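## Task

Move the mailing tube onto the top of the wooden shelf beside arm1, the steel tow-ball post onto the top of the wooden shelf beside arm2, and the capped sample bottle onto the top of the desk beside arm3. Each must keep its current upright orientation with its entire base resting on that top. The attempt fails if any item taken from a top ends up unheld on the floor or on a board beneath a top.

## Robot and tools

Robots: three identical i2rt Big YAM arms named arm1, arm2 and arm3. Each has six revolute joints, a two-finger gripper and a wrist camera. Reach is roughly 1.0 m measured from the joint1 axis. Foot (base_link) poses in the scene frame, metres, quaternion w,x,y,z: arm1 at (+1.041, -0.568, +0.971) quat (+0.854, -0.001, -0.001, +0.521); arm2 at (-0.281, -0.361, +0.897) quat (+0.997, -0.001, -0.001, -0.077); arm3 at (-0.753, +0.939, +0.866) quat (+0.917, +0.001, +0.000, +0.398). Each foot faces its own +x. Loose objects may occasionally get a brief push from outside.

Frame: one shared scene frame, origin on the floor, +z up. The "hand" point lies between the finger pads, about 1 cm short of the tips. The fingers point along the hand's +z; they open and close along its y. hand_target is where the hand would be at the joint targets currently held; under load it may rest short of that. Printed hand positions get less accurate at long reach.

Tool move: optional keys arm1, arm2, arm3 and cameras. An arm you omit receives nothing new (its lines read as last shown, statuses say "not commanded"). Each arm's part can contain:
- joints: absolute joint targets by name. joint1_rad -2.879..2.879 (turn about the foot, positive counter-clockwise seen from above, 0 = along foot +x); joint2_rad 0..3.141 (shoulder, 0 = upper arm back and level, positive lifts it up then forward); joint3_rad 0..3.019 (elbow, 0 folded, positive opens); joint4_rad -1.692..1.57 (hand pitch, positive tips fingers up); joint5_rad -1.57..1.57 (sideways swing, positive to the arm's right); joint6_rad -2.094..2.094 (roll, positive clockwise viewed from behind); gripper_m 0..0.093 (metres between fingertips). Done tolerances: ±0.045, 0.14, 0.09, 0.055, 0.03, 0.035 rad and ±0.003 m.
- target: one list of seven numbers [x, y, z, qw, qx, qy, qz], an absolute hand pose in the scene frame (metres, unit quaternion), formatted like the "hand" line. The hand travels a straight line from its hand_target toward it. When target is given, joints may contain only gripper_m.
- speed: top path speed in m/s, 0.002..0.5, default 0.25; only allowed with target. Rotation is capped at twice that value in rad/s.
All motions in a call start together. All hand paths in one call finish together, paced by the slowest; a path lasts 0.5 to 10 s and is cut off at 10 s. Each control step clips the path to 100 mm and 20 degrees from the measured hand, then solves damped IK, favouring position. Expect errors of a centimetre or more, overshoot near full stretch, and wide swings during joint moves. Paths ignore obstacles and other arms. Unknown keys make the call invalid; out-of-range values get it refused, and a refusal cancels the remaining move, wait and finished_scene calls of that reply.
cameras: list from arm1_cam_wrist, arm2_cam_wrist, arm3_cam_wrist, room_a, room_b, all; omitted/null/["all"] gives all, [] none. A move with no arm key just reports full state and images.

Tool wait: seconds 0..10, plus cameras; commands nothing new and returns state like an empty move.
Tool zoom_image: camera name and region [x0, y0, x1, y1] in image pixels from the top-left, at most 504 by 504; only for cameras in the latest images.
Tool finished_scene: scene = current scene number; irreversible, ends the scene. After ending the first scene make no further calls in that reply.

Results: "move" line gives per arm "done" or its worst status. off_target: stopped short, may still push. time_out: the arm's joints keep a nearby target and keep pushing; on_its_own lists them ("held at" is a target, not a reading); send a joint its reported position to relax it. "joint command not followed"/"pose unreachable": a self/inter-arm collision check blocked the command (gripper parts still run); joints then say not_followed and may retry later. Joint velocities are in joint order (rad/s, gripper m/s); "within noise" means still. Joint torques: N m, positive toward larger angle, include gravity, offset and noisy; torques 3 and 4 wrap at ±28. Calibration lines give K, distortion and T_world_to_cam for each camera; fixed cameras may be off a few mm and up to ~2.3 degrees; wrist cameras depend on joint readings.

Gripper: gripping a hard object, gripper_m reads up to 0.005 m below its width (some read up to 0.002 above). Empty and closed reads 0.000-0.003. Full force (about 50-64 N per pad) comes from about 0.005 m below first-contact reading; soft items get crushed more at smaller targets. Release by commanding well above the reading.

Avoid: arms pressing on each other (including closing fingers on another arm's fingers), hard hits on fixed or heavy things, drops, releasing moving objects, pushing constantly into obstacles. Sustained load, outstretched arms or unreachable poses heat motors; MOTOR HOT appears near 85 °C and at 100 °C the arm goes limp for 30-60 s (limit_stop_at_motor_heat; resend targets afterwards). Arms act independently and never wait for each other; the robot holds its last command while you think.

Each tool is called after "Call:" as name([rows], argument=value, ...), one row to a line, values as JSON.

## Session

Call:
move()

Call:
zoom_image(camera="room_b", region=[350, 130, 490, 270])

Call:
zoom_image(camera="room_b", region=[320, 340, 480, 500])

Call:
zoom_image(camera="room_a", region=[20, 250, 160, 390])

Call:
zoom_image(camera="room_a", region=[220, 140, 370, 290])

Call:
zoom_image(camera="room_a", region=[330, 240, 450, 360])

Scene clock: 0.00 s.
Joint torques (N m): no reading
Heat: arm1: hottest joint3_rad 38 °C; arm2: hottest joint1_rad 36 °C; arm3: hottest joint3_rad 44 °C.
Joint velocities: within noise
arm1.joint_positions: joint1_rad=-0.460 joint2_rad=+0.383 joint3_rad=+1.614 joint4_rad=-1.335 joint5_rad=-0.088 joint6_rad=-0.415 gripper_m=+0.09396
arm1.joint_status: not commanded
arm1.hand: x=+1.0865 y=-0.5134 z=+1.6400 quat_wxyz=(-0.661, +0.399, -0.627, -0.106) (m; scene frame)
arm1.hand_target: x=+1.0832 y=-0.5158 z=+1.6467 quat_wxyz=(-0.668, +0.396, -0.621, -0.106) (m; scene frame)
arm1.hand_status: not commanded
arm2.joint_positions: joint1_rad=-0.822 joint2_rad=+0.489 joint3_rad=+1.345 joint4_rad=-1.490 joint5_rad=-0.054 joint6_rad=-0.474 gripper_m=+0.09396
arm2.joint_status: not commanded
arm2.hand: x=-0.1787 y=-0.4957 z=+1.4077 quat_wxyz=(-0.354, -0.210, -0.867, +0.282) (m; scene frame)
arm2.hand_target: x=-0.1798 y=-0.4941 z=+1.4205 quat_wxyz=(-0.364, -0.208, -0.860, +0.291) (m; scene frame)
arm2.hand_status: not commanded
arm3.joint_positions: joint1_rad=+0.390 joint2_rad=+0.547 joint3_rad=+1.418 joint4_rad=-1.217 joint5_rad=+0.087 joint6_rad=+0.733 gripper_m=+0.09396
arm3.joint_status: not commanded
arm3.hand: x=-0.6623 y=+1.1311 z=+1.4601 quat_wxyz=(-0.353, +0.168, -0.800, -0.455) (m; scene frame)
arm3.hand_target: x=-0.6639 y=+1.1269 z=+1.4745 quat_wxyz=(-0.360, +0.165, -0.791, -0.466) (m; scene frame)
arm3.hand_status: not commanded
pictures: arm1_cam_wrist, arm2_cam_wrist, arm3_cam_wrist, room_a, room_b
camera_calibration:
arm1_cam_wrist: T_world_to_cam=[[0.630284, -0.664921, 0.400777, -1.68434], [-0.280192, -0.676249, -0.681307, 1.07661], [0.724041, 0.317123, -0.612534, 0.503849], [0, 0, 0, 1]] pos_world=[0.998462, -0.551676, 1.71717]
arm2_cam_wrist: T_world_to_cam=[[-0.559699, -0.756998, 0.337181, -0.95049], [-0.828623, 0.50581, -0.239877, 0.441953], [0.0110376, -0.413655, -0.910367, 1.19889], [0, 0, 0, 1]] pos_world=[-0.179009, -0.447138, 1.51793]
arm3_cam_wrist: T_world_to_cam=[[0.59306, -0.523808, -0.611478, 1.87829], [-0.801477, -0.456602, -0.386199, 0.553124], [-0.0769082, 0.719124, -0.690612, 0.268664], [0, 0, 0, 1]] pos_world=[-0.649959, 1.04322, 1.54769]

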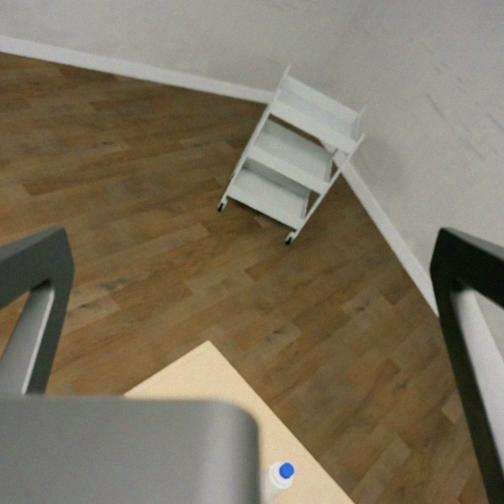

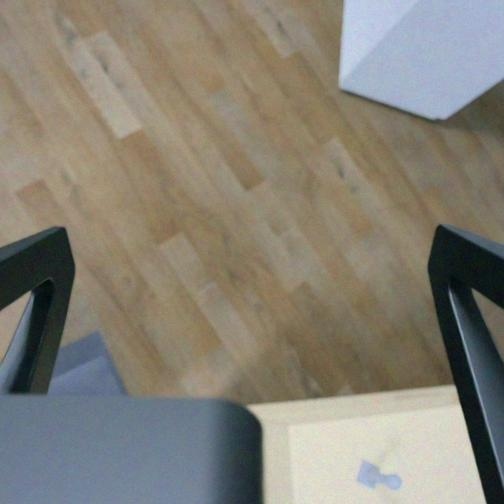

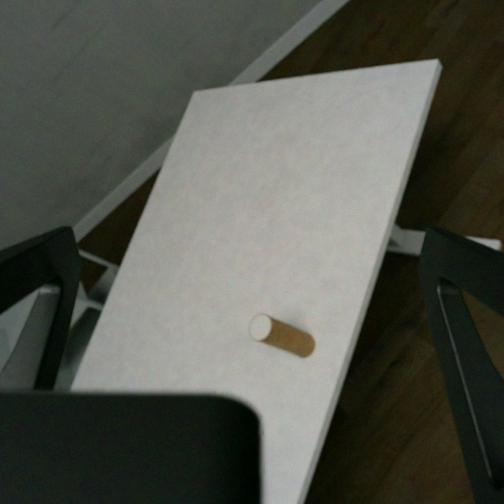

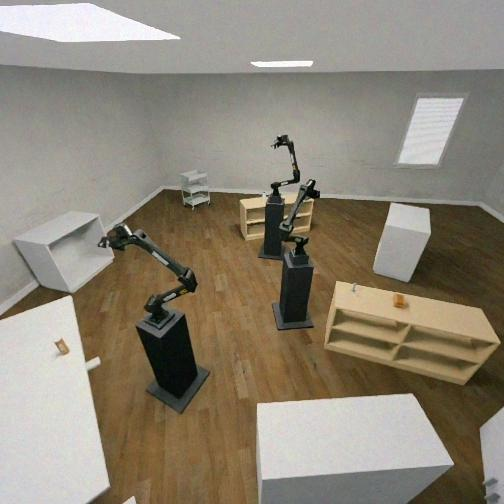

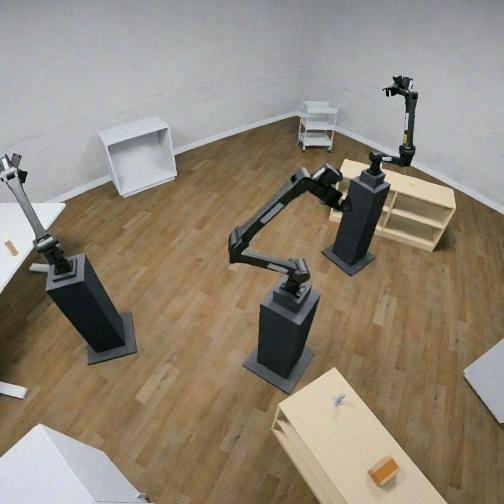

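Scaled by 3.600 from the camera's 504x504 image, which has a finer 720x720 frame.

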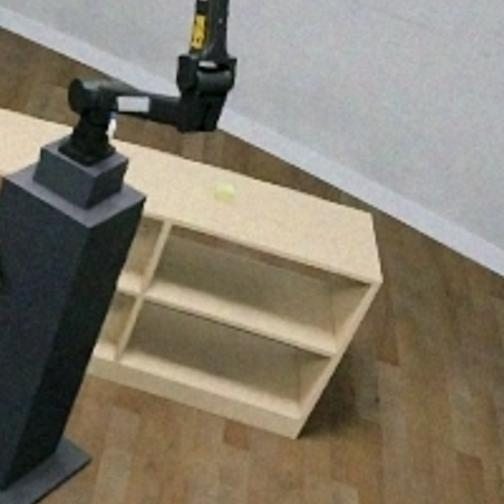

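Scaled by 3.150 from the camera's 504x504 image, which has a finer 720x720 frame.

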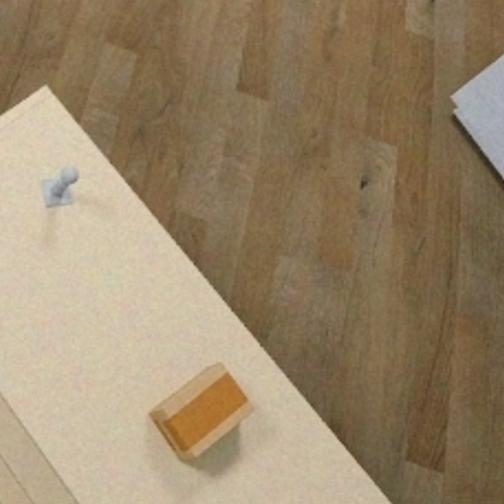

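Scaled by 3.600 from the camera's 504x504 image, which has a finer 720x720 frame.

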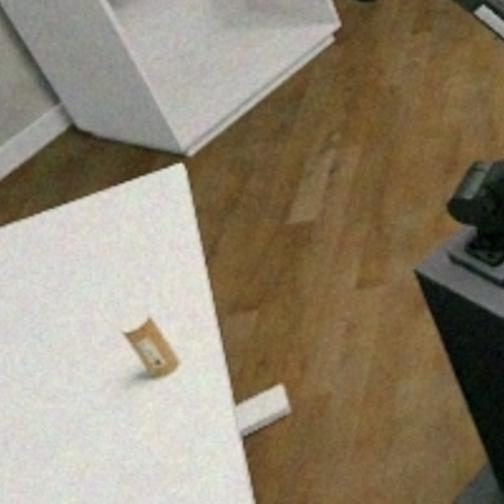

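Scaled by 3.360 from the camera's 504x504 image, which has a finer 720x720 frame.

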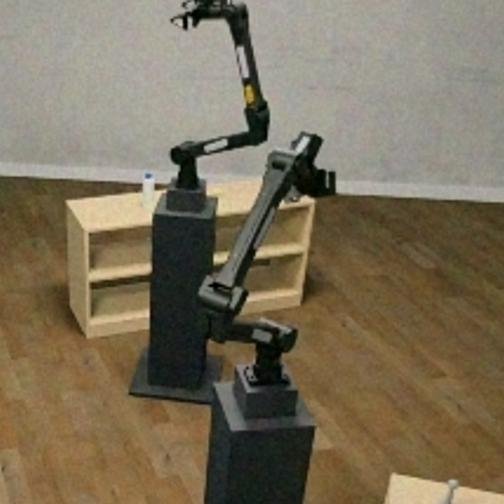

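Scaled by 4.200 from the camera's 504x504 image, which has a finer 720x720 frame.

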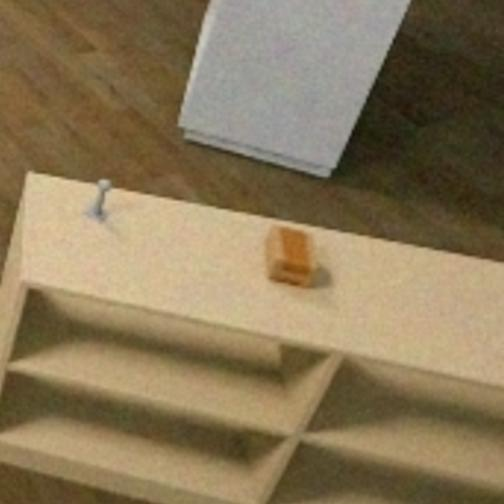

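Call:
move(arm1={"joints":{"joint1_rad":-1.13,"joint2_rad":1.72,"joint3_rad":1.25,"joint4_rad":-0.8,"joint5_rad":0,"joint6_rad":0}}, arm3={"joints":{"joint1_rad":0.84,"joint2_rad":1.76,"joint3_rad":1.35,"joint4_rad":-0.84,"joint5_rad":0,"joint6_rad":0}}, arm2={"joints":{"joint1_rad":2.073,"joint2_rad":1.88,"joint3_rad":0.69,"joint4_rad":1.17,"joint5_rad":0,"joint6_rad":0}})

Scene clock: 37.90 s.
Joint torques (N m): arm1=[-1.08 -18.08 7.19 1.25 0.03 0.13] | arm2=[0.44 -14.62 5.08 3.15 -0.06 0.22] | arm3=[-1.03 -13.68 8.66 1.43 -0.22 -0.09]
Heat: arm1: hottest joint3_rad 40 °C; arm2: hottest joint1_rad 36 °C; arm3: hottest joint3_rad 49 °C.
move: arm1 done; arm2 done; arm3 done
Joint velocities: within noise
arm1.joint_positions: joint1_rad=-1.133 joint2_rad=+1.720 joint3_rad=+1.248 joint4_rad=-0.816 joint5_rad=+0.000 joint6_rad=-0.012 gripper_m=+0.09396
arm1.joint_status: all done
arm1.hand: x=+1.5949 y=-0.5884 z=+1.0547 quat_wxyz=(-0.142, -0.012, -0.990, +0.004) (m; scene frame)
arm1.hand_target: x=+1.5996 y=-0.5870 z=+1.0570 quat_wxyz=(-0.151, -0.017, -0.988, +0.003) (m; scene frame)
arm1.hand_status: not commanded
arm2.joint_positions: joint1_rad=+2.071 joint2_rad=+1.879 joint3_rad=+0.692 joint4_rad=+1.150 joint5_rad=+0.000 joint6_rad=-0.014 gripper_m=+0.09399
arm2.joint_status: all done
arm2.hand: x=-0.4806 y=+0.1969 z=+1.0040 quat_wxyz=(-0.403, +0.592, -0.410, -0.564) (m; scene frame)
arm2.hand_target: x=-0.4817 y=+0.1959 z=+1.0073 quat_wxyz=(-0.402, +0.585, -0.410, -0.572) (m; scene frame)
arm2.hand_status: not commanded
arm3.joint_positions: joint1_rad=+0.838 joint2_rad=+1.766 joint3_rad=+1.339 joint4_rad=-0.852 joint5_rad=+0.003 joint6_rad=+0.009 gripper_m=+0.09398
arm3.joint_status: all done
arm3.hand: x=-0.8019 y=+1.5179 z=+0.9606 quat_wxyz=(-0.099, +0.726, -0.672, -0.108) (m; scene frame)
arm3.hand_target: x=-0.8043 y=+1.5250 z=+0.9697 quat_wxyz=(-0.108, +0.728, -0.667, -0.119) (m; scene frame)
arm3.hand_status: not commanded
pictures: arm1_cam_wrist, arm2_cam_wrist, arm3_cam_wrist, room_a, room_b
camera_calibration:
arm1_cam_wrist: T_world_to_cam=[[-0.0228608, -0.999601, 0.0166051, -0.570034], [-0.942731, 0.0270829, 0.332453, 1.17089], [-0.33277, -0.00805399, -0.942974, 1.64376], [0, 0, 0, 1]] pos_world=[1.6378, -0.588279, 1.17022]
arm2_cam_wrist: T_world_to_cam=[[0.938862, 0.343945, 0.0154782, 0.367405], [0.225237, -0.579582, -0.783169, 1.01037], [-0.260396, 0.738774, -0.621617, 0.473977], [0, 0, 0, 1]] pos_world=[-0.449094, 0.109065, 1.08024]
arm3_cam_wrist: T_world_to_cam=[[0.996817, 0.0792965, -0.00824902, 0.687016], [0.0776318, -0.941891, 0.326824, 1.18159], [0.0181464, -0.326424, -0.945049, 1.54248], [0, 0, 0, 1]] pos_world=[-0.804549, 1.56196, 1.07721]

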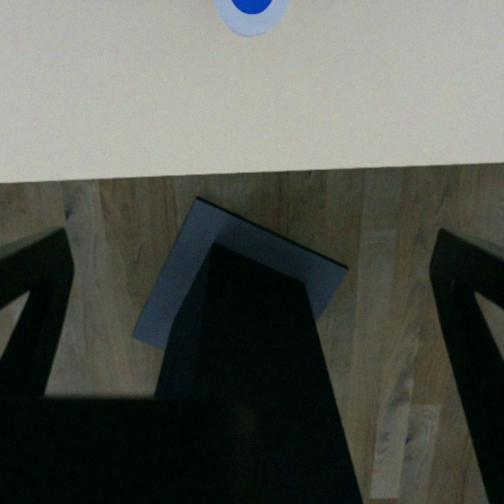

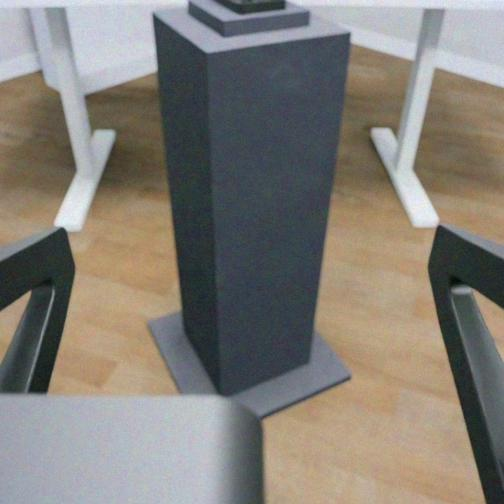

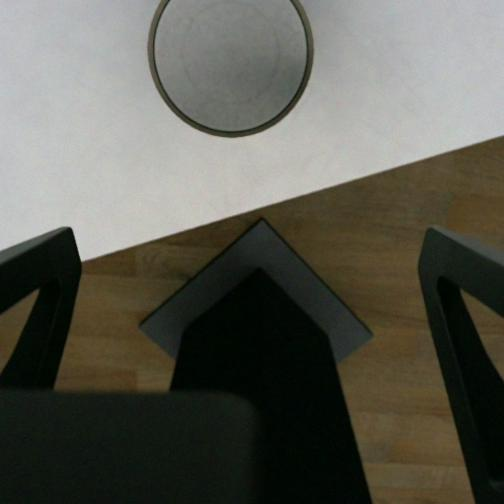

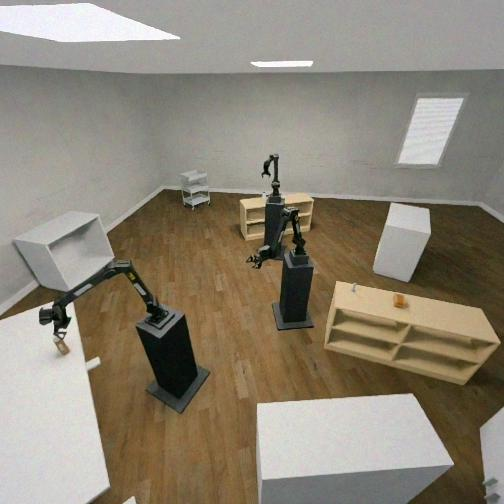

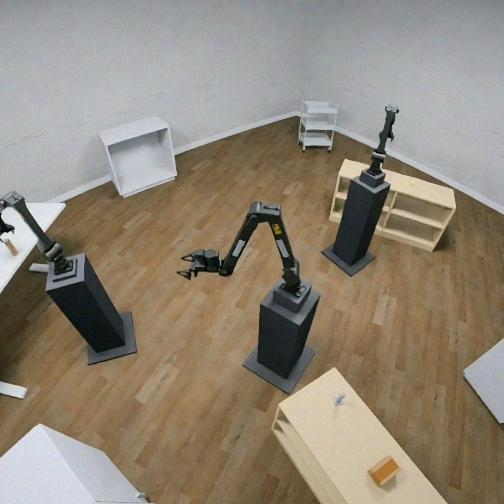

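Call:
move(arm3={"target":[-0.814,1.588,0.895,0.117,-0.7278,0.6635,0.1283],"speed":0.12}, arm1={"joints":{"joint1_rad":1.89,"joint2_rad":1.634,"joint3_rad":1.471,"joint4_rad":-1.08}}, cameras=["arm3_cam_wrist"])

Scene clock: 53.77 s.
Joint torques (N m): arm1=[-1.79 -19.43 9.94 0.38 0.11 0.11] | arm2=[0.38 -14.1 5.24 2.78 -0.05 0.21] | arm3=[-0.5 -14.1 11.81 1.5 -0.11 -0.07]
Heat: arm1: hottest joint3_rad 40 °C; arm2: hottest joint2_rad 37 °C; arm3: hottest joint3_rad 50 °C.
move: arm1 done; arm3 off_target
Joint velocities: within noise
arm1.joint_positions: joint1_rad=+1.896 joint2_rad=+1.651 joint3_rad=+1.439 joint4_rad=-1.070 joint5_rad=-0.002 joint6_rad=-0.010 gripper_m=+0.09400
arm1.joint_status: all done
arm1.hand: x=+0.4826 y=-0.4831 z=+1.1539 quat_wxyz=(-0.010, +0.987, -0.069, -0.143) (m; scene frame)
arm1.hand_target: x=+0.4770 y=-0.4787 z=+1.1769 quat_wxyz=(-0.012, +0.984, -0.077, -0.162) (m; scene frame)
arm1.hand_status: not commanded
arm2: as last shown
arm2.hand: x=-0.4806 y=+0.1969 z=+1.0041 quat_wxyz=(-0.403, +0.592, -0.410, -0.564) (m; scene frame)
arm3.joint_positions: joint1_rad=+0.838 joint2_rad=+1.965 joint3_rad=+1.392 joint4_rad=-0.718 joint5_rad=+0.003 joint6_rad=+0.009 gripper_m=+0.09398
arm3.joint_status: not commanded
arm3.hand: x=-0.8058 y=+1.5566 z=+0.8763 quat_wxyz=(-0.095, +0.727, -0.672, -0.104) (m; scene frame)
arm3.hand_target: x=-0.8139 y=+1.5857 z=+0.8960 quat_wxyz=(-0.117, +0.728, -0.664, -0.128) (m; scene frame)
arm3.hand_status: off_target (0.037 m and 3.9 deg from the pose sent, 0.097 m and 3.3 deg at the start)
pictures: arm3_cam_wrist
camera_calibration:
arm3_cam_wrist: T_world_to_cam=[[0.996763, 0.0799768, -0.00815877, 0.686009], [0.0780294, -0.938053, 0.33759, 1.23078], [0.019346, -0.337134, -0.941258, 1.48983], [0, 0, 0, 1]] pos_world=[-0.808648, 1.60195, 0.992414]

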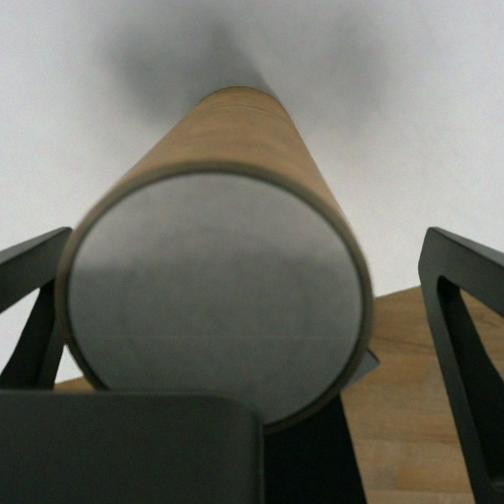

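Call:
move(arm3={"target":[-0.825,1.586,0.910,0.117,-0.7278,0.6635,0.1283],"speed":0.1}, cameras=["arm3_cam_wrist"])

Scene clock: 65.53 s.
Joint torques (N m): arm1=[-1.79 -19.43 9.95 0.38 0.08 0.12] | arm2=[0.09 -13.86 5.14 2.91 -0.08 0.25] | arm3=[-0.62 -15.74 11.85 0.57 0.1 0.09]
Heat: arm1: hottest joint3_rad 42 °C; arm2: hottest joint2_rad 38 °C; arm3: hottest joint3_rad 51 °C.
move: arm3 off_target
Joint velocities: within noise
arm1, arm2: as last shown
arm1.hand_target: x=+0.4769 y=-0.4787 z=+1.1769 quat_wxyz=(-0.012, +0.984, -0.077, -0.162) (m; scene frame)
arm3.joint_positions: joint1_rad=+0.859 joint2_rad=+1.965 joint3_rad=+1.403 joint4_rad=-0.725 joint5_rad=+0.004 joint6_rad=+0.012 gripper_m=+0.09398
arm3.joint_status: not commanded
arm3.hand: x=-0.8184 y=+1.5584 z=+0.8800 quat_wxyz=(-0.095, +0.732, -0.666, -0.106) (m; scene frame)
arm3.hand_target: x=-0.8248 y=+1.5840 z=+0.9108 quat_wxyz=(-0.117, +0.728, -0.663, -0.129) (m; scene frame)
arm3.hand_status: off_target (0.041 m and 3.6 deg from the pose sent, 0.049 m and 3.9 deg at the start)
pictures: arm3_cam_wrist
camera_calibration:
arm3_cam_wrist: T_world_to_cam=[[0.995296, 0.0965469, -0.0079778, 0.671234], [0.093638, -0.937649, 0.334734, 1.24679], [0.0248372, -0.333907, -0.942279, 1.49447], [0, 0, 0, 1]] pos_world=[-0.821943, 1.60326, 0.996213]

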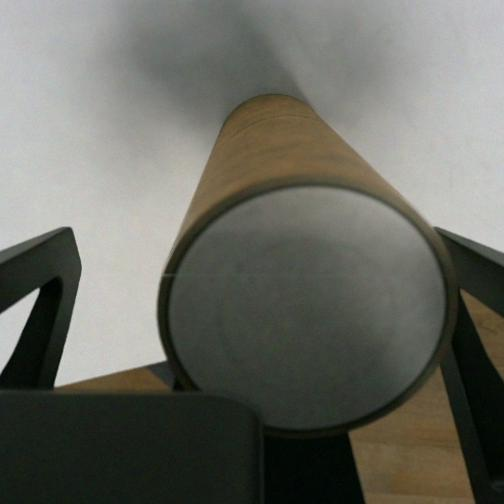

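Call:
move(arm3={"joints":{"joint1_rad":0.838}}, cameras=["arm3_cam_wrist"])

Scene clock: 75.63 s.
Joint torques (N m): arm1=[-1.85 -19.49 9.95 0.35 0.08 0.12] | arm2=[0.44 -14.97 5.12 2.8 -0.04 0.2] | arm3=[-1.73 -15.85 11.85 0.58 0.07 0.09]
Heat: arm1: hottest joint3_rad 43 °C; arm2: hottest joint2_rad 38 °C; arm3: hottest joint3_rad 52 °C.
move: arm3 done
Joint velocities: within noise
arm1, arm2: as last shown
arm3.joint_positions: joint1_rad=+0.844 joint2_rad=+1.965 joint3_rad=+1.403 joint4_rad=-0.726 joint5_rad=+0.004 joint6_rad=+0.012 gripper_m=+0.09398
arm3.joint_status: all done
arm3.hand: x=-0.8093 y=+1.5592 z=+0.8799 quat_wxyz=(-0.096, +0.727, -0.672, -0.105) (m; scene frame)
arm3.hand_target: x=-0.8071 y=+1.5857 z=+0.9107 quat_wxyz=(-0.119, +0.718, -0.673, -0.127) (m; scene frame)
arm3.hand_status: not commanded
pictures: arm3_cam_wrist
camera_calibration:
arm3_cam_wrist: T_world_to_cam=[[0.996631, 0.081646, -0.00778752, 0.686297], [0.0795293, -0.938834, 0.335061, 1.23684], [0.0200452, -0.334552, -0.942164, 1.49155], [0, 0, 0, 1]] pos_world=[-0.812248, 1.60415, 0.996214]

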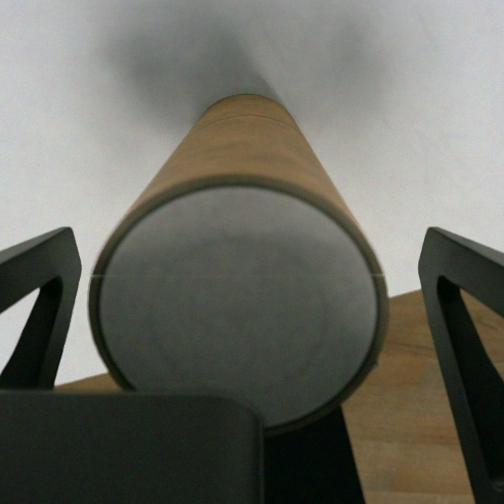

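Call:
move(arm3={"joints":{"gripper_m":0.041}}, cameras=["arm3_cam_wrist"])

Call:
move(arm3={"target":[-0.804,1.53,1.07,0.117,-0.7278,0.6635,0.1283]}, cameras=[])

Call:
move(arm3={"joints":{"joint1_rad":-2.041,"joint2_rad":1.784,"joint3_rad":1.60,"joint4_rad":-1.095,"joint5_rad":0,"joint6_rad":0}}, cameras=["arm2_cam_wrist","arm3_cam_wrist"])

Scene clock: 92.17 s.
Joint torques (N m): arm1=[-1.85 -19.43 9.95 0.36 0.08 0.12] | arm2=[0.38 -14.33 5.39 3.07 -0.07 0.24] | arm3=[-1.67 -15.62 11.84 0.55 0.08 0.09]
Heat: arm1: hottest joint3_rad 44 °C; arm2: hottest joint2_rad 39 °C; arm3: hottest joint3_rad 52 °C.
move: arm3 off_target
Joint velocities: within noise
arm1, arm2: as last shown
arm3.joint_positions: joint1_rad=+0.844 joint2_rad=+1.965 joint3_rad=+1.403 joint4_rad=-0.726 joint5_rad=+0.004 joint6_rad=+0.012 gripper_m=+0.04532
arm3.joint_status: gripper_m off_target (ended at +0.04535, target +0.04100)
arm3.hand: x=-0.8093 y=+1.5592 z=+0.8799 quat_wxyz=(-0.096, +0.727, -0.672, -0.105) (m; scene frame)
arm3.hand_target: x=-0.8071 y=+1.5857 z=+0.9107 quat_wxyz=(-0.119, +0.718, -0.673, -0.127) (m; scene frame)
arm3.hand_status: not commanded
pictures: arm3_cam_wrist
camera_calibration:
arm3_cam_wrist: T_world_to_cam=[[0.996631, 0.081646, -0.00778752, 0.686297], [0.0795293, -0.938834, 0.335061, 1.23684], [0.0200452, -0.334552, -0.942164, 1.49155], [0, 0, 0, 1]] pos_world=[-0.812248, 1.60415, 0.996214]

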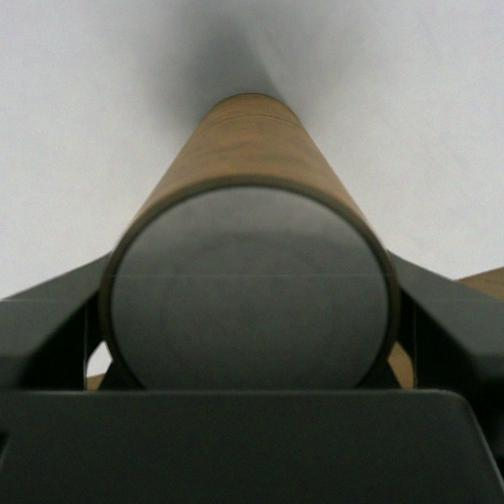

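Scene clock: 93.70 s.
Joint torques (N m): arm1=[-1.85 -19.37 9.96 0.36 0.08 0.11] | arm2=[0.38 -14.92 5.26 2.86 -0.06 0.19] | arm3=[-1.55 -13.51 13.16 0.59 -0.27 -0.1]
Heat: arm1: hottest joint3_rad 44 °C; arm2: hottest joint2_rad 39 °C; arm3: hottest joint3_rad 53 °C.
move: arm3 off_target
Joint velocities: within noise
arm1, arm2: as last shown
arm3.joint_positions: joint1_rad=+0.844 joint2_rad=+1.691 joint3_rad=+1.443 joint4_rad=-1.047 joint5_rad=+0.004 joint6_rad=+0.003 gripper_m=+0.04532
arm3.joint_status: not commanded
arm3.hand: x=-0.8044 y=+1.5090 z=+1.0336 quat_wxyz=(-0.094, +0.730, -0.669, -0.102) (m; scene frame)
arm3.hand_target: x=-0.8037 y=+1.5278 z=+1.0703 quat_wxyz=(-0.118, +0.728, -0.663, -0.128) (m; scene frame)
arm3.hand_status: off_target (0.042 m and 4.1 deg from the pose sent, 0.192 m and 3.7 deg at the start)
pictures: none
No camera images: "cameras" was empty.

Scene clock: 96.33 s.
Joint torques (N m): arm1=[-1.79 -19.43 9.95 0.38 0.08 0.12] | arm2=[0.67 -14.1 5.19 2.88 -0.04 0.24] | arm3=[-0.97 -15.85 10.86 0.49 -0.13 -0.03]
Heat: arm1: hottest joint3_rad 44 °C; arm2: hottest joint2_rad 39 °C; arm3: hottest joint3_rad 53 °C.
move: arm3 done
Joint velocities: within noise
arm1, arm2: as last shown
arm3.joint_positions: joint1_rad=-2.047 joint2_rad=+1.802 joint3_rad=+1.564 joint4_rad=-1.087 joint5_rad=+0.001 joint6_rad=+0.003 gripper_m=+0.04533
arm3.joint_status: all done
arm3.hand: x=-0.5497 y=+0.3677 z=+1.0174 quat_wxyz=(-0.099, -0.573, -0.810, +0.070) (m; scene frame)
arm3.hand_target: x=-0.5430 y=+0.3606 z=+1.0435 quat_wxyz=(-0.118, -0.568, -0.811, +0.083) (m; scene frame)
arm3.hand_status: not commanded
pictures: arm2_cam_wrist, arm3_cam_wrist
camera_calibration:
arm2_cam_wrist: T_world_to_cam=[[0.938868, 0.343948, 0.0150845, 0.36774], [0.224853, -0.579421, -0.783398, 1.01041], [-0.260708, 0.738899, -0.621337, 0.473547], [0, 0, 0, 1]] pos_world=[-0.448996, 0.109066, 1.08024]
arm3_cam_wrist: T_world_to_cam=[[-0.942214, -0.334961, -0.00585984, -0.38865], [-0.312618, 0.87281, 0.374797, -0.870521], [-0.120428, 0.35497, -0.927089, 0.87105], [0, 0, 0, 1]] pos_world=[-0.533434, 0.32042, 1.13153]

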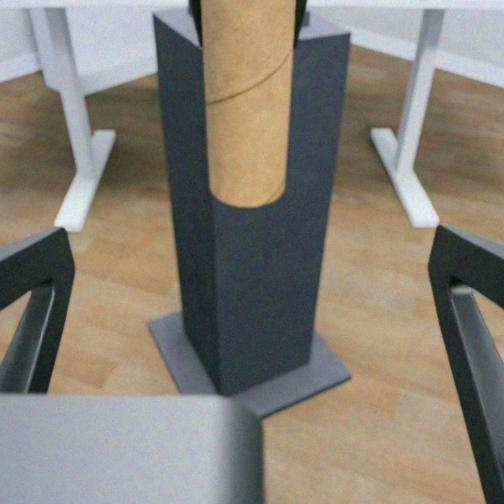

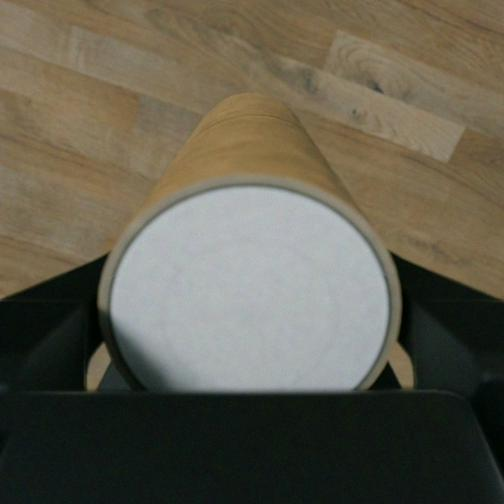

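Call:
move(arm3={"joints":{"joint3_rad":1.64}}, cameras=["arm2_cam_wrist"])

Call:
move(arm2={"target":[-0.560,0.393,0.980,0.4056,-0.5793,0.4056,0.5793],"speed":0.18}, cameras=["arm2_cam_wrist","arm3_cam_wrist"])

Scene clock: 111.63 s.
Joint torques (N m): arm1=[-1.85 -19.43 9.95 0.35 0.08 0.11] | arm2=[0.09 -13.8 5.09 2.89 -0.03 0.23] | arm3=[-0.97 -15.68 13.68 0.44 -0.12 -0.02]
Heat: arm1: hottest joint3_rad 45 °C; arm2: hottest joint2_rad 39 °C; arm3: hottest joint3_rad 55 °C.
move: arm3 done
Joint velocities: within noise
arm1, arm2: as last shown
arm3.joint_positions: joint1_rad=-2.047 joint2_rad=+1.802 joint3_rad=+1.564 joint4_rad=-1.087 joint5_rad=+0.001 joint6_rad=+0.003 gripper_m=+0.04533
arm3.joint_status: all done
arm3.hand: x=-0.5497 y=+0.3676 z=+1.0175 quat_wxyz=(-0.099, -0.573, -0.810, +0.071) (m; scene frame)
arm3.hand_target: x=-0.5389 y=+0.3494 z=+1.0615 quat_wxyz=(-0.134, -0.566, -0.808, +0.094) (m; scene frame)
arm3.hand_status: not commanded
pictures: arm2_cam_wrist
camera_calibration:
arm2_cam_wrist: T_world_to_cam=[[0.938868, 0.343948, 0.0150845, 0.36774], [0.224853, -0.579421, -0.783398, 1.01041], [-0.260708, 0.738899, -0.621337, 0.473547], [0, 0, 0, 1]] pos_world=[-0.448996, 0.109066, 1.08024]

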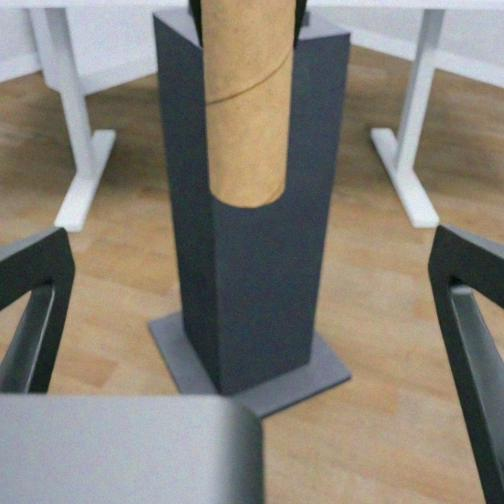

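Scene clock: 113.63 s.
Joint torques (N m): arm1=[-1.79 -19.43 9.95 0.36 0.08 0.12] | arm2=[0.85 -20.95 11.73 1.72 0.06 0.21] | arm3=[-0.73 -15.68 13.65 0.49 -0.13 -0.02]
Heat: arm1: hottest joint3_rad 45 °C; arm2: hottest joint2_rad 39 °C; arm3: hottest joint3_rad 56 °C.
move: arm2 off_target
Joint velocities: within noise
arm1, arm3: as last shown
arm2.joint_positions: joint1_rad=+2.073 joint2_rad=+2.244 joint3_rad=+1.315 joint4_rad=+0.897 joint5_rad=+0.005 joint6_rad=-0.014 gripper_m=+0.09399
arm2.joint_status: not commanded
arm2.hand: x=-0.5478 y=+0.3802 z=+0.9661 quat_wxyz=(-0.404, +0.591, -0.410, -0.565) (m; scene frame)
arm2.hand_target: x=-0.5594 y=+0.3915 z=+0.9804 quat_wxyz=(-0.406, +0.579, -0.406, -0.579) (m; scene frame)
arm2.hand_status: off_target (0.023 m and 2.1 deg from the pose sent, 0.213 m and 2.3 deg at the start)
pictures: arm2_cam_wrist, arm3_cam_wrist
camera_calibration:
arm2_cam_wrist: T_world_to_cam=[[0.939545, 0.342085, 0.015245, 0.369317], [0.222823, -0.576972, -0.785782, 1.10217], [-0.260008, 0.741675, -0.618315, 0.293398], [0, 0, 0, 1]] pos_world=[-0.516294, 0.291979, 1.04185]
arm3_cam_wrist: T_world_to_cam=[[-0.942194, -0.335018, -0.00587704, -0.388634], [-0.312721, 0.872919, 0.374455, -0.870212], [-0.120319, 0.354647, -0.927226, 0.871589], [0, 0, 0, 1]] pos_world=[-0.533434, 0.32032, 1.13173]

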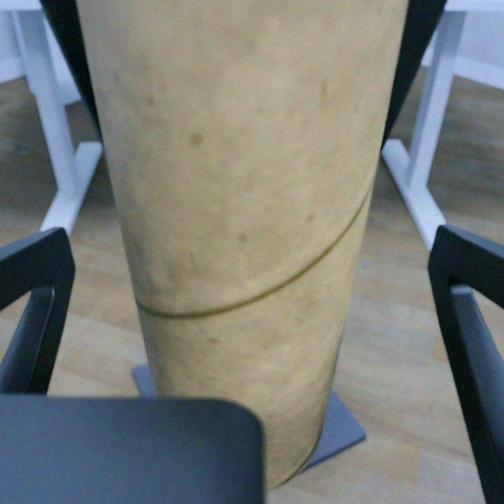

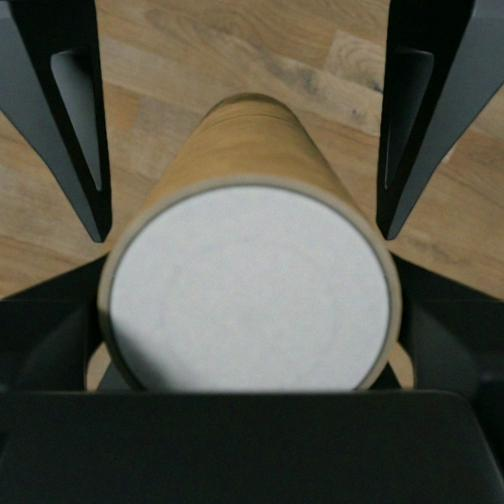

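Call:
move(arm2={"joints":{"gripper_m":0.041}}, cameras=["arm2_cam_wrist"])

Call:
move(arm3={"joints":{"gripper_m":0.08}}, cameras=[])

Call:
move(arm3={"target":[-0.553,0.388,1.19,0.1422,0.5649,0.8068,-0.0996]}, cameras=["arm2_cam_wrist"])

Call:
move(arm2={"target":[-0.489,0.202,1.02,0.4056,-0.5793,0.4056,0.5793]}, arm1={"target":[0.466,-0.474,1.20,0.0135,-0.9818,0.0764,0.1731]}, cameras=[])

Call:
move(arm2={"joints":{"joint1_rad":0.0}}, cameras=[])

Call:
move(arm2={"target":[0.452,-0.476,0.99,0.705,0.0549,0.705,-0.0549]}, cameras=["arm1_cam_wrist","arm2_cam_wrist"])

Scene clock: 131.30 s.
Joint torques (N m): arm1=[-1.85 -19.43 9.94 0.38 0.08 0.11] | arm2=[1.38 -20.54 11.77 1.73 0.05 0.19] | arm3=[-0.97 -15.79 13.71 0.43 0 -0.06]
Heat: arm1: hottest joint3_rad 46 °C; arm2: hottest joint2_rad 40 °C; arm3: hottest joint3_rad 58 °C.
move: arm2 off_target
Joint velocities: within noise
arm1.joint_positions: joint1_rad=+1.896 joint2_rad=+1.651 joint3_rad=+1.439 joint4_rad=-1.070 joint5_rad=-0.002 joint6_rad=-0.010 gripper_m=+0.09400
arm1.joint_status: not commanded
arm1.hand: x=+0.4826 y=-0.4831 z=+1.1539 quat_wxyz=(-0.010, +0.987, -0.069, -0.143) (m; scene frame)
arm1.hand_target: x=+0.4769 y=-0.4787 z=+1.1769 quat_wxyz=(-0.012, +0.984, -0.077, -0.162) (m; scene frame)
arm1.hand_status: not commanded
arm2.joint_positions: joint1_rad=+2.073 joint2_rad=+2.245 joint3_rad=+1.315 joint4_rad=+0.896 joint5_rad=+0.005 joint6_rad=-0.009 gripper_m=+0.04617
arm2.joint_status: gripper_m off_target (ended at +0.04620, target +0.04100)
arm2.hand: x=-0.5477 y=+0.3803 z=+0.9658 quat_wxyz=(-0.403, +0.590, -0.412, -0.566) (m; scene frame)
arm2.hand_target: x=-0.5594 y=+0.3915 z=+0.9803 quat_wxyz=(-0.405, +0.579, -0.406, -0.579) (m; scene frame)
arm2.hand_status: not commanded
arm3: as last shown
arm3.joint_positions: joint1_rad=-2.046 joint2_rad=+1.802 joint3_rad=+1.564 joint4_rad=-1.087 joint5_rad=-0.002 joint6_rad=+0.003 gripper_m=+0.04532
arm3.hand: x=-0.5485 y=+0.3680 z=+1.0175 quat_wxyz=(-0.100, -0.573, -0.811, +0.069) (m; scene frame)
pictures: arm2_cam_wrist
camera_calibration:
arm2_cam_wrist: T_world_to_cam=[[0.939919, 0.341228, 0.0107534, 0.374071], [0.219187, -0.579007, -0.785307, 1.10034], [-0.261743, 0.740482, -0.619013, 0.29331], [0, 0, 0, 1]] pos_world=[-0.516005, 0.292271, 1.04165]

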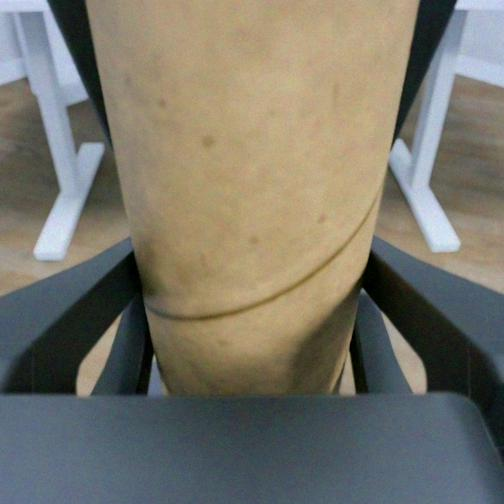

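Scene clock: 131.97 s.
Joint torques (N m): arm1=[-1.79 -19.43 9.96 0.36 0.07 0.11] | arm2=[1.03 -21.3 11.63 1.8 0.02 0.13] | arm3=[-0.73 -15.62 13.68 0.49 0.01 -0.04]
Heat: arm1: hottest joint3_rad 46 °C; arm2: hottest joint2_rad 40 °C; arm3: hottest joint3_rad 58 °C.
move: arm3 done
Joint velocities: within noise
arm1: as last shown
arm2.joint_positions: joint1_rad=+2.073 joint2_rad=+2.247 joint3_rad=+1.315 joint4_rad=+0.896 joint5_rad=+0.005 joint6_rad=-0.009 gripper_m=+0.04617
arm2.joint_status: not commanded
arm2.hand: x=-0.5477 y=+0.3802 z=+0.9643 quat_wxyz=(-0.403, +0.590, -0.412, -0.565) (m; scene frame)
arm2.hand_target: x=-0.5595 y=+0.3915 z=+0.9804 quat_wxyz=(-0.405, +0.579, -0.406, -0.579) (m; scene frame)
arm2.hand_status: not commanded
arm3.joint_positions: joint1_rad=-2.046 joint2_rad=+1.802 joint3_rad=+1.564 joint4_rad=-1.087 joint5_rad=-0.002 joint6_rad=+0.003 gripper_m=+0.07988
arm3.joint_status: all done
arm3.hand: x=-0.5485 y=+0.3680 z=+1.0175 quat_wxyz=(-0.100, -0.573, -0.811, +0.069) (m; scene frame)
arm3.hand_target: x=-0.5389 y=+0.3494 z=+1.0615 quat_wxyz=(-0.134, -0.566, -0.808, +0.094) (m; scene frame)
arm3.hand_status: not commanded
pictures: none
No camera images: "cameras" was empty.

Scene clock: 133.47 s.
Joint torques (N m): arm1=[-1.85 -19.43 9.95 0.35 0.08 0.12] | arm2=[0.79 -21.13 11.62 1.85 0.07 0.12] | arm3=[-1.03 -11.81 13.86 0.57 -0.05 -0.03]
Heat: arm1: hottest joint3_rad 46 °C; arm2: hottest joint2_rad 40 °C; arm3: hottest joint3_rad 59 °C.
move: arm3 off_target
Joint velocities: within noise
arm1, arm2: as last shown
arm3.joint_positions: joint1_rad=-2.046 joint2_rad=+1.645 joint3_rad=+1.725 joint4_rad=-1.355 joint5_rad=-0.002 joint6_rad=+0.003 gripper_m=+0.07995
arm3.joint_status: not commanded
arm3.hand: x=-0.5603 y=+0.4012 z=+1.1614 quat_wxyz=(-0.120, -0.571, -0.808, +0.084) (m; scene frame)
arm3.hand_target: x=-0.5536 y=+0.3897 z=+1.1899 quat_wxyz=(-0.143, -0.565, -0.807, +0.100) (m; scene frame)
arm3.hand_status: off_target (0.032 m and 3.2 deg from the pose sent, 0.174 m and 6.1 deg at the start; pose on its path clipped on 10 of 45 steps)
pictures: arm2_cam_wrist
camera_calibration:
arm2_cam_wrist: T_world_to_cam=[[0.939921, 0.341223, 0.0107208, 0.374121], [0.219658, -0.580425, -0.784128, 1.09874], [-0.26134, 0.739374, -0.620506, 0.294592], [0, 0, 0, 1]] pos_world=[-0.516003, 0.292265, 1.04034]

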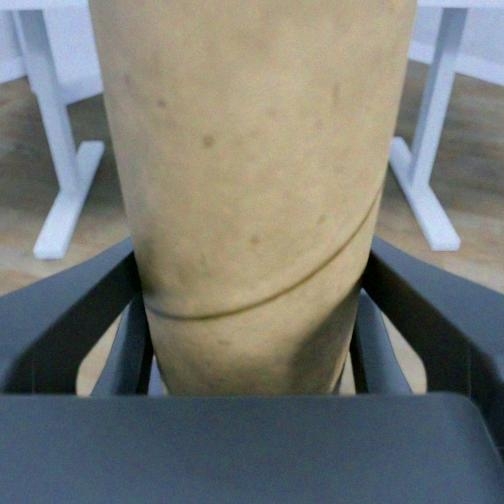

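Scene clock: 135.07 s.
Joint torques (N m): arm1=[-2.08 -19.25 11.99 0.36 0.05 0.07] | arm2=[1.08 -17.73 5.33 2.96 0.06 0.17] | arm3=[-1.03 -12.04 13.81 0.55 -0.05 -0.05]
Heat: arm1: hottest joint3_rad 46 °C; arm2: hottest joint2_rad 40 °C; arm3: hottest joint3_rad 59 °C.
move: arm1 off_target; arm2 off_target
Joint velocities: within noise
arm1.joint_positions: joint1_rad=+1.893 joint2_rad=+1.651 joint3_rad=+1.471 joint4_rad=-1.102 joint5_rad=-0.002 joint6_rad=-0.010 gripper_m=+0.09400
arm1.joint_status: not commanded
arm1.hand: x=+0.4808 y=-0.4813 z=+1.1658 quat_wxyz=(-0.010, +0.987, -0.070, -0.142) (m; scene frame)
arm1.hand_target: x=+0.4677 y=-0.4743 z=+1.2001 quat_wxyz=(-0.014, +0.982, -0.076, -0.174) (m; scene frame)
arm1.hand_status: off_target (0.038 m and 3.7 deg from the pose sent, 0.050 m and 3.7 deg at the start)
arm2.joint_positions: joint1_rad=+2.073 joint2_rad=+1.899 joint3_rad=+0.714 joint4_rad=+1.137 joint5_rad=+0.005 joint6_rad=-0.009 gripper_m=+0.04617
arm2.joint_status: not commanded
arm2.hand: x=-0.4837 y=+0.2036 z=+0.9976 quat_wxyz=(-0.400, +0.594, -0.415, -0.561) (m; scene frame)
arm2.hand_target: x=-0.4888 y=+0.2020 z=+1.0196 quat_wxyz=(-0.405, +0.579, -0.406, -0.579) (m; scene frame)
arm2.hand_status: off_target (0.023 m and 2.9 deg from the pose sent, 0.196 m and 2.2 deg at the start)
arm3: as last shown
arm3.hand: x=-0.5603 y=+0.4013 z=+1.1614 quat_wxyz=(-0.120, -0.571, -0.808, +0.084) (m; scene frame)
pictures: none
No camera images: "cameras" was empty.

Scene clock: 137.17 s.
Joint torques (N m): arm1=[-2.02 -19.25 12.01 0.36 0.05 0.06] | arm2=[-0.15 -17.55 5.27 2.93 -0.06 0.19] | arm3=[-0.91 -12.1 13.89 0.53 -0.05 -0.03]
Heat: arm1: hottest joint3_rad 46 °C; arm2: hottest joint2_rad 40 °C; arm3: hottest joint3_rad 60 °C.
move: arm2 done
Joint velocities: within noise
arm1.joint_positions: joint1_rad=+1.893 joint2_rad=+1.651 joint3_rad=+1.471 joint4_rad=-1.103 joint5_rad=-0.002 joint6_rad=-0.010 gripper_m=+0.09400
arm1.joint_status: not commanded
arm1.hand: x=+0.4809 y=-0.4813 z=+1.1658 quat_wxyz=(-0.010, +0.987, -0.070, -0.142) (m; scene frame)
arm1.hand_target: x=+0.4677 y=-0.4743 z=+1.2000 quat_wxyz=(-0.014, +0.982, -0.076, -0.173) (m; scene frame)
arm1.hand_status: not commanded
arm2.joint_positions: joint1_rad=+0.001 joint2_rad=+1.899 joint3_rad=+0.714 joint4_rad=+1.137 joint5_rad=+0.008 joint6_rad=-0.009 gripper_m=+0.04619
arm2.joint_status: all done
arm2.hand: x=+0.3118 y=-0.4547 z=+0.9991 quat_wxyz=(-0.688, -0.055, -0.721, +0.060) (m; scene frame)
arm2.hand_target: x=+0.3120 y=-0.4552 z=+1.0212 quat_wxyz=(-0.706, -0.057, -0.704, +0.058) (m; scene frame)
arm2.hand_status: not commanded
arm3: as last shown
pictures: none
No camera images: "cameras" was empty.

Scene clock: 138.67 s.
Joint torques (N m): arm1=[-2.08 -19.25 12 0.38 0.05 0.07] | arm2=[-0.21 -18.61 10.63 1.96 -0.16 0.14] | arm3=[-1.08 -12.04 13.85 0.57 -0.05 -0.04]
Heat: arm1: hottest joint3_rad 46 °C; arm2: hottest joint2_rad 40 °C; arm3: hottest joint3_rad 61 °C.
move: arm2 off_target
Joint velocities: within noise
arm1, arm3: as last shown
arm2.joint_positions: joint1_rad=+0.001 joint2_rad=+2.133 joint3_rad=+1.103 joint4_rad=+0.995 joint5_rad=+0.003 joint6_rad=-0.009 gripper_m=+0.04619
arm2.joint_status: not commanded
arm2.hand: x=+0.4363 y=-0.4733 z=+0.9767 quat_wxyz=(-0.693, -0.053, -0.717, +0.058) (m; scene frame)
arm2.hand_target: x=+0.4508 y=-0.4758 z=+0.9903 quat_wxyz=(-0.705, -0.055, -0.705, +0.055) (m; scene frame)
arm2.hand_status: off_target (0.021 m and 2.0 deg from the pose sent, 0.142 m and 2.8 deg at the start)
pictures: arm1_cam_wrist, arm2_cam_wrist
camera_calibration:
arm1_cam_wrist: T_world_to_cam=[[0.139488, 0.990148, 0.0122632, 0.394322], [0.93361, -0.13563, 0.331628, -0.898825], [0.330024, -0.0348089, -0.943331, 1.04744], [0, 0, 0, 1]] pos_world=[0.438469, -0.475885, 1.28132]
arm2_cam_wrist: T_world_to_cam=[[-0.151018, -0.988467, 0.0112603, -0.413503], [-0.612493, 0.0846234, -0.785933, 1.07652], [0.775916, -0.125587, -0.618209, 0.326299], [0, 0, 0, 1]] pos_world=[0.343733, -0.458854, 1.05245]

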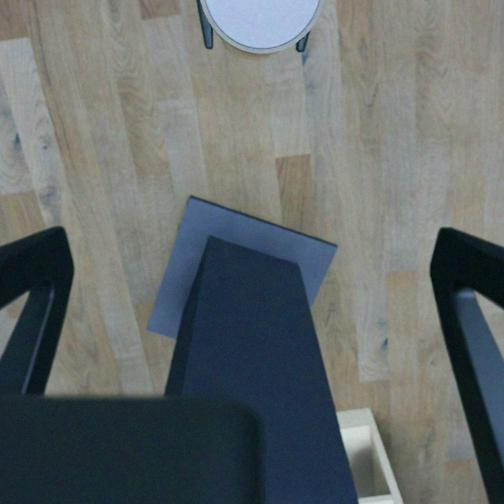

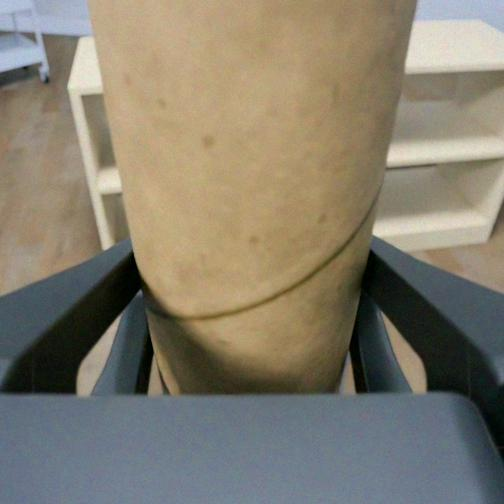

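Call:
move(arm1={"target":[0.382,-0.468,1.057,0.0135,-0.9818,0.0764,0.1731],"speed":0.13}, cameras=["arm1_cam_wrist"])

Scene clock: 151.87 s.
Joint torques (N m): arm1=[-1.03 -20.72 11.14 1.25 0.11 0.14] | arm2=[-0.09 -18.9 10.73 1.88 -0.24 0.17] | arm3=[-1.08 -12.22 13.81 0.55 -0.05 -0.04]
Heat: arm1: hottest joint3_rad 47 °C; arm2: hottest joint2_rad 40 °C; arm3: hottest joint3_rad 65 °C.
move: arm1 off_target
Joint velocities: within noise
arm1.joint_positions: joint1_rad=+1.893 joint2_rad=+1.934 joint3_rad=+1.518 joint4_rad=-0.867 joint5_rad=+0.000 joint6_rad=-0.006 gripper_m=+0.09400
arm1.joint_status: not commanded
arm1.hand: x=+0.4086 y=-0.4700 z=+1.0376 quat_wxyz=(-0.011, +0.987, -0.073, -0.142) (m; scene frame)
arm1.hand_target: x=+0.3838 y=-0.4684 z=+1.0579 quat_wxyz=(-0.013, +0.982, -0.076, -0.173) (m; scene frame)
arm1.hand_status: off_target (0.033 m and 3.7 deg from the pose sent, 0.148 m and 3.7 deg at the start)
arm2, arm3: as last shown
arm2.hand: x=+0.4363 y=-0.4733 z=+0.9766 quat_wxyz=(-0.693, -0.053, -0.717, +0.058) (m; scene frame)
arm2.hand_target: x=+0.4508 y=-0.4758 z=+0.9902 quat_wxyz=(-0.705, -0.055, -0.705, +0.055) (m; scene frame)
pictures: arm1_cam_wrist
camera_calibration:
arm1_cam_wrist: T_world_to_cam=[[0.144019, 0.98949, 0.0129489, 0.391846], [0.932828, -0.140116, 0.331963, -0.789435], [0.330288, -0.0357299, -0.943204, 0.950097], [0, 0, 0, 1]] pos_world=[0.366168, -0.464394, 1.15312]

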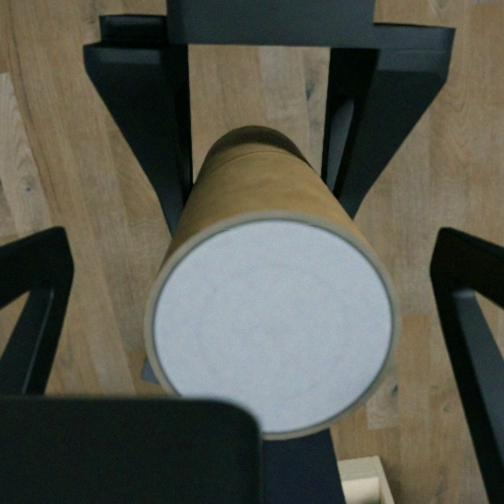

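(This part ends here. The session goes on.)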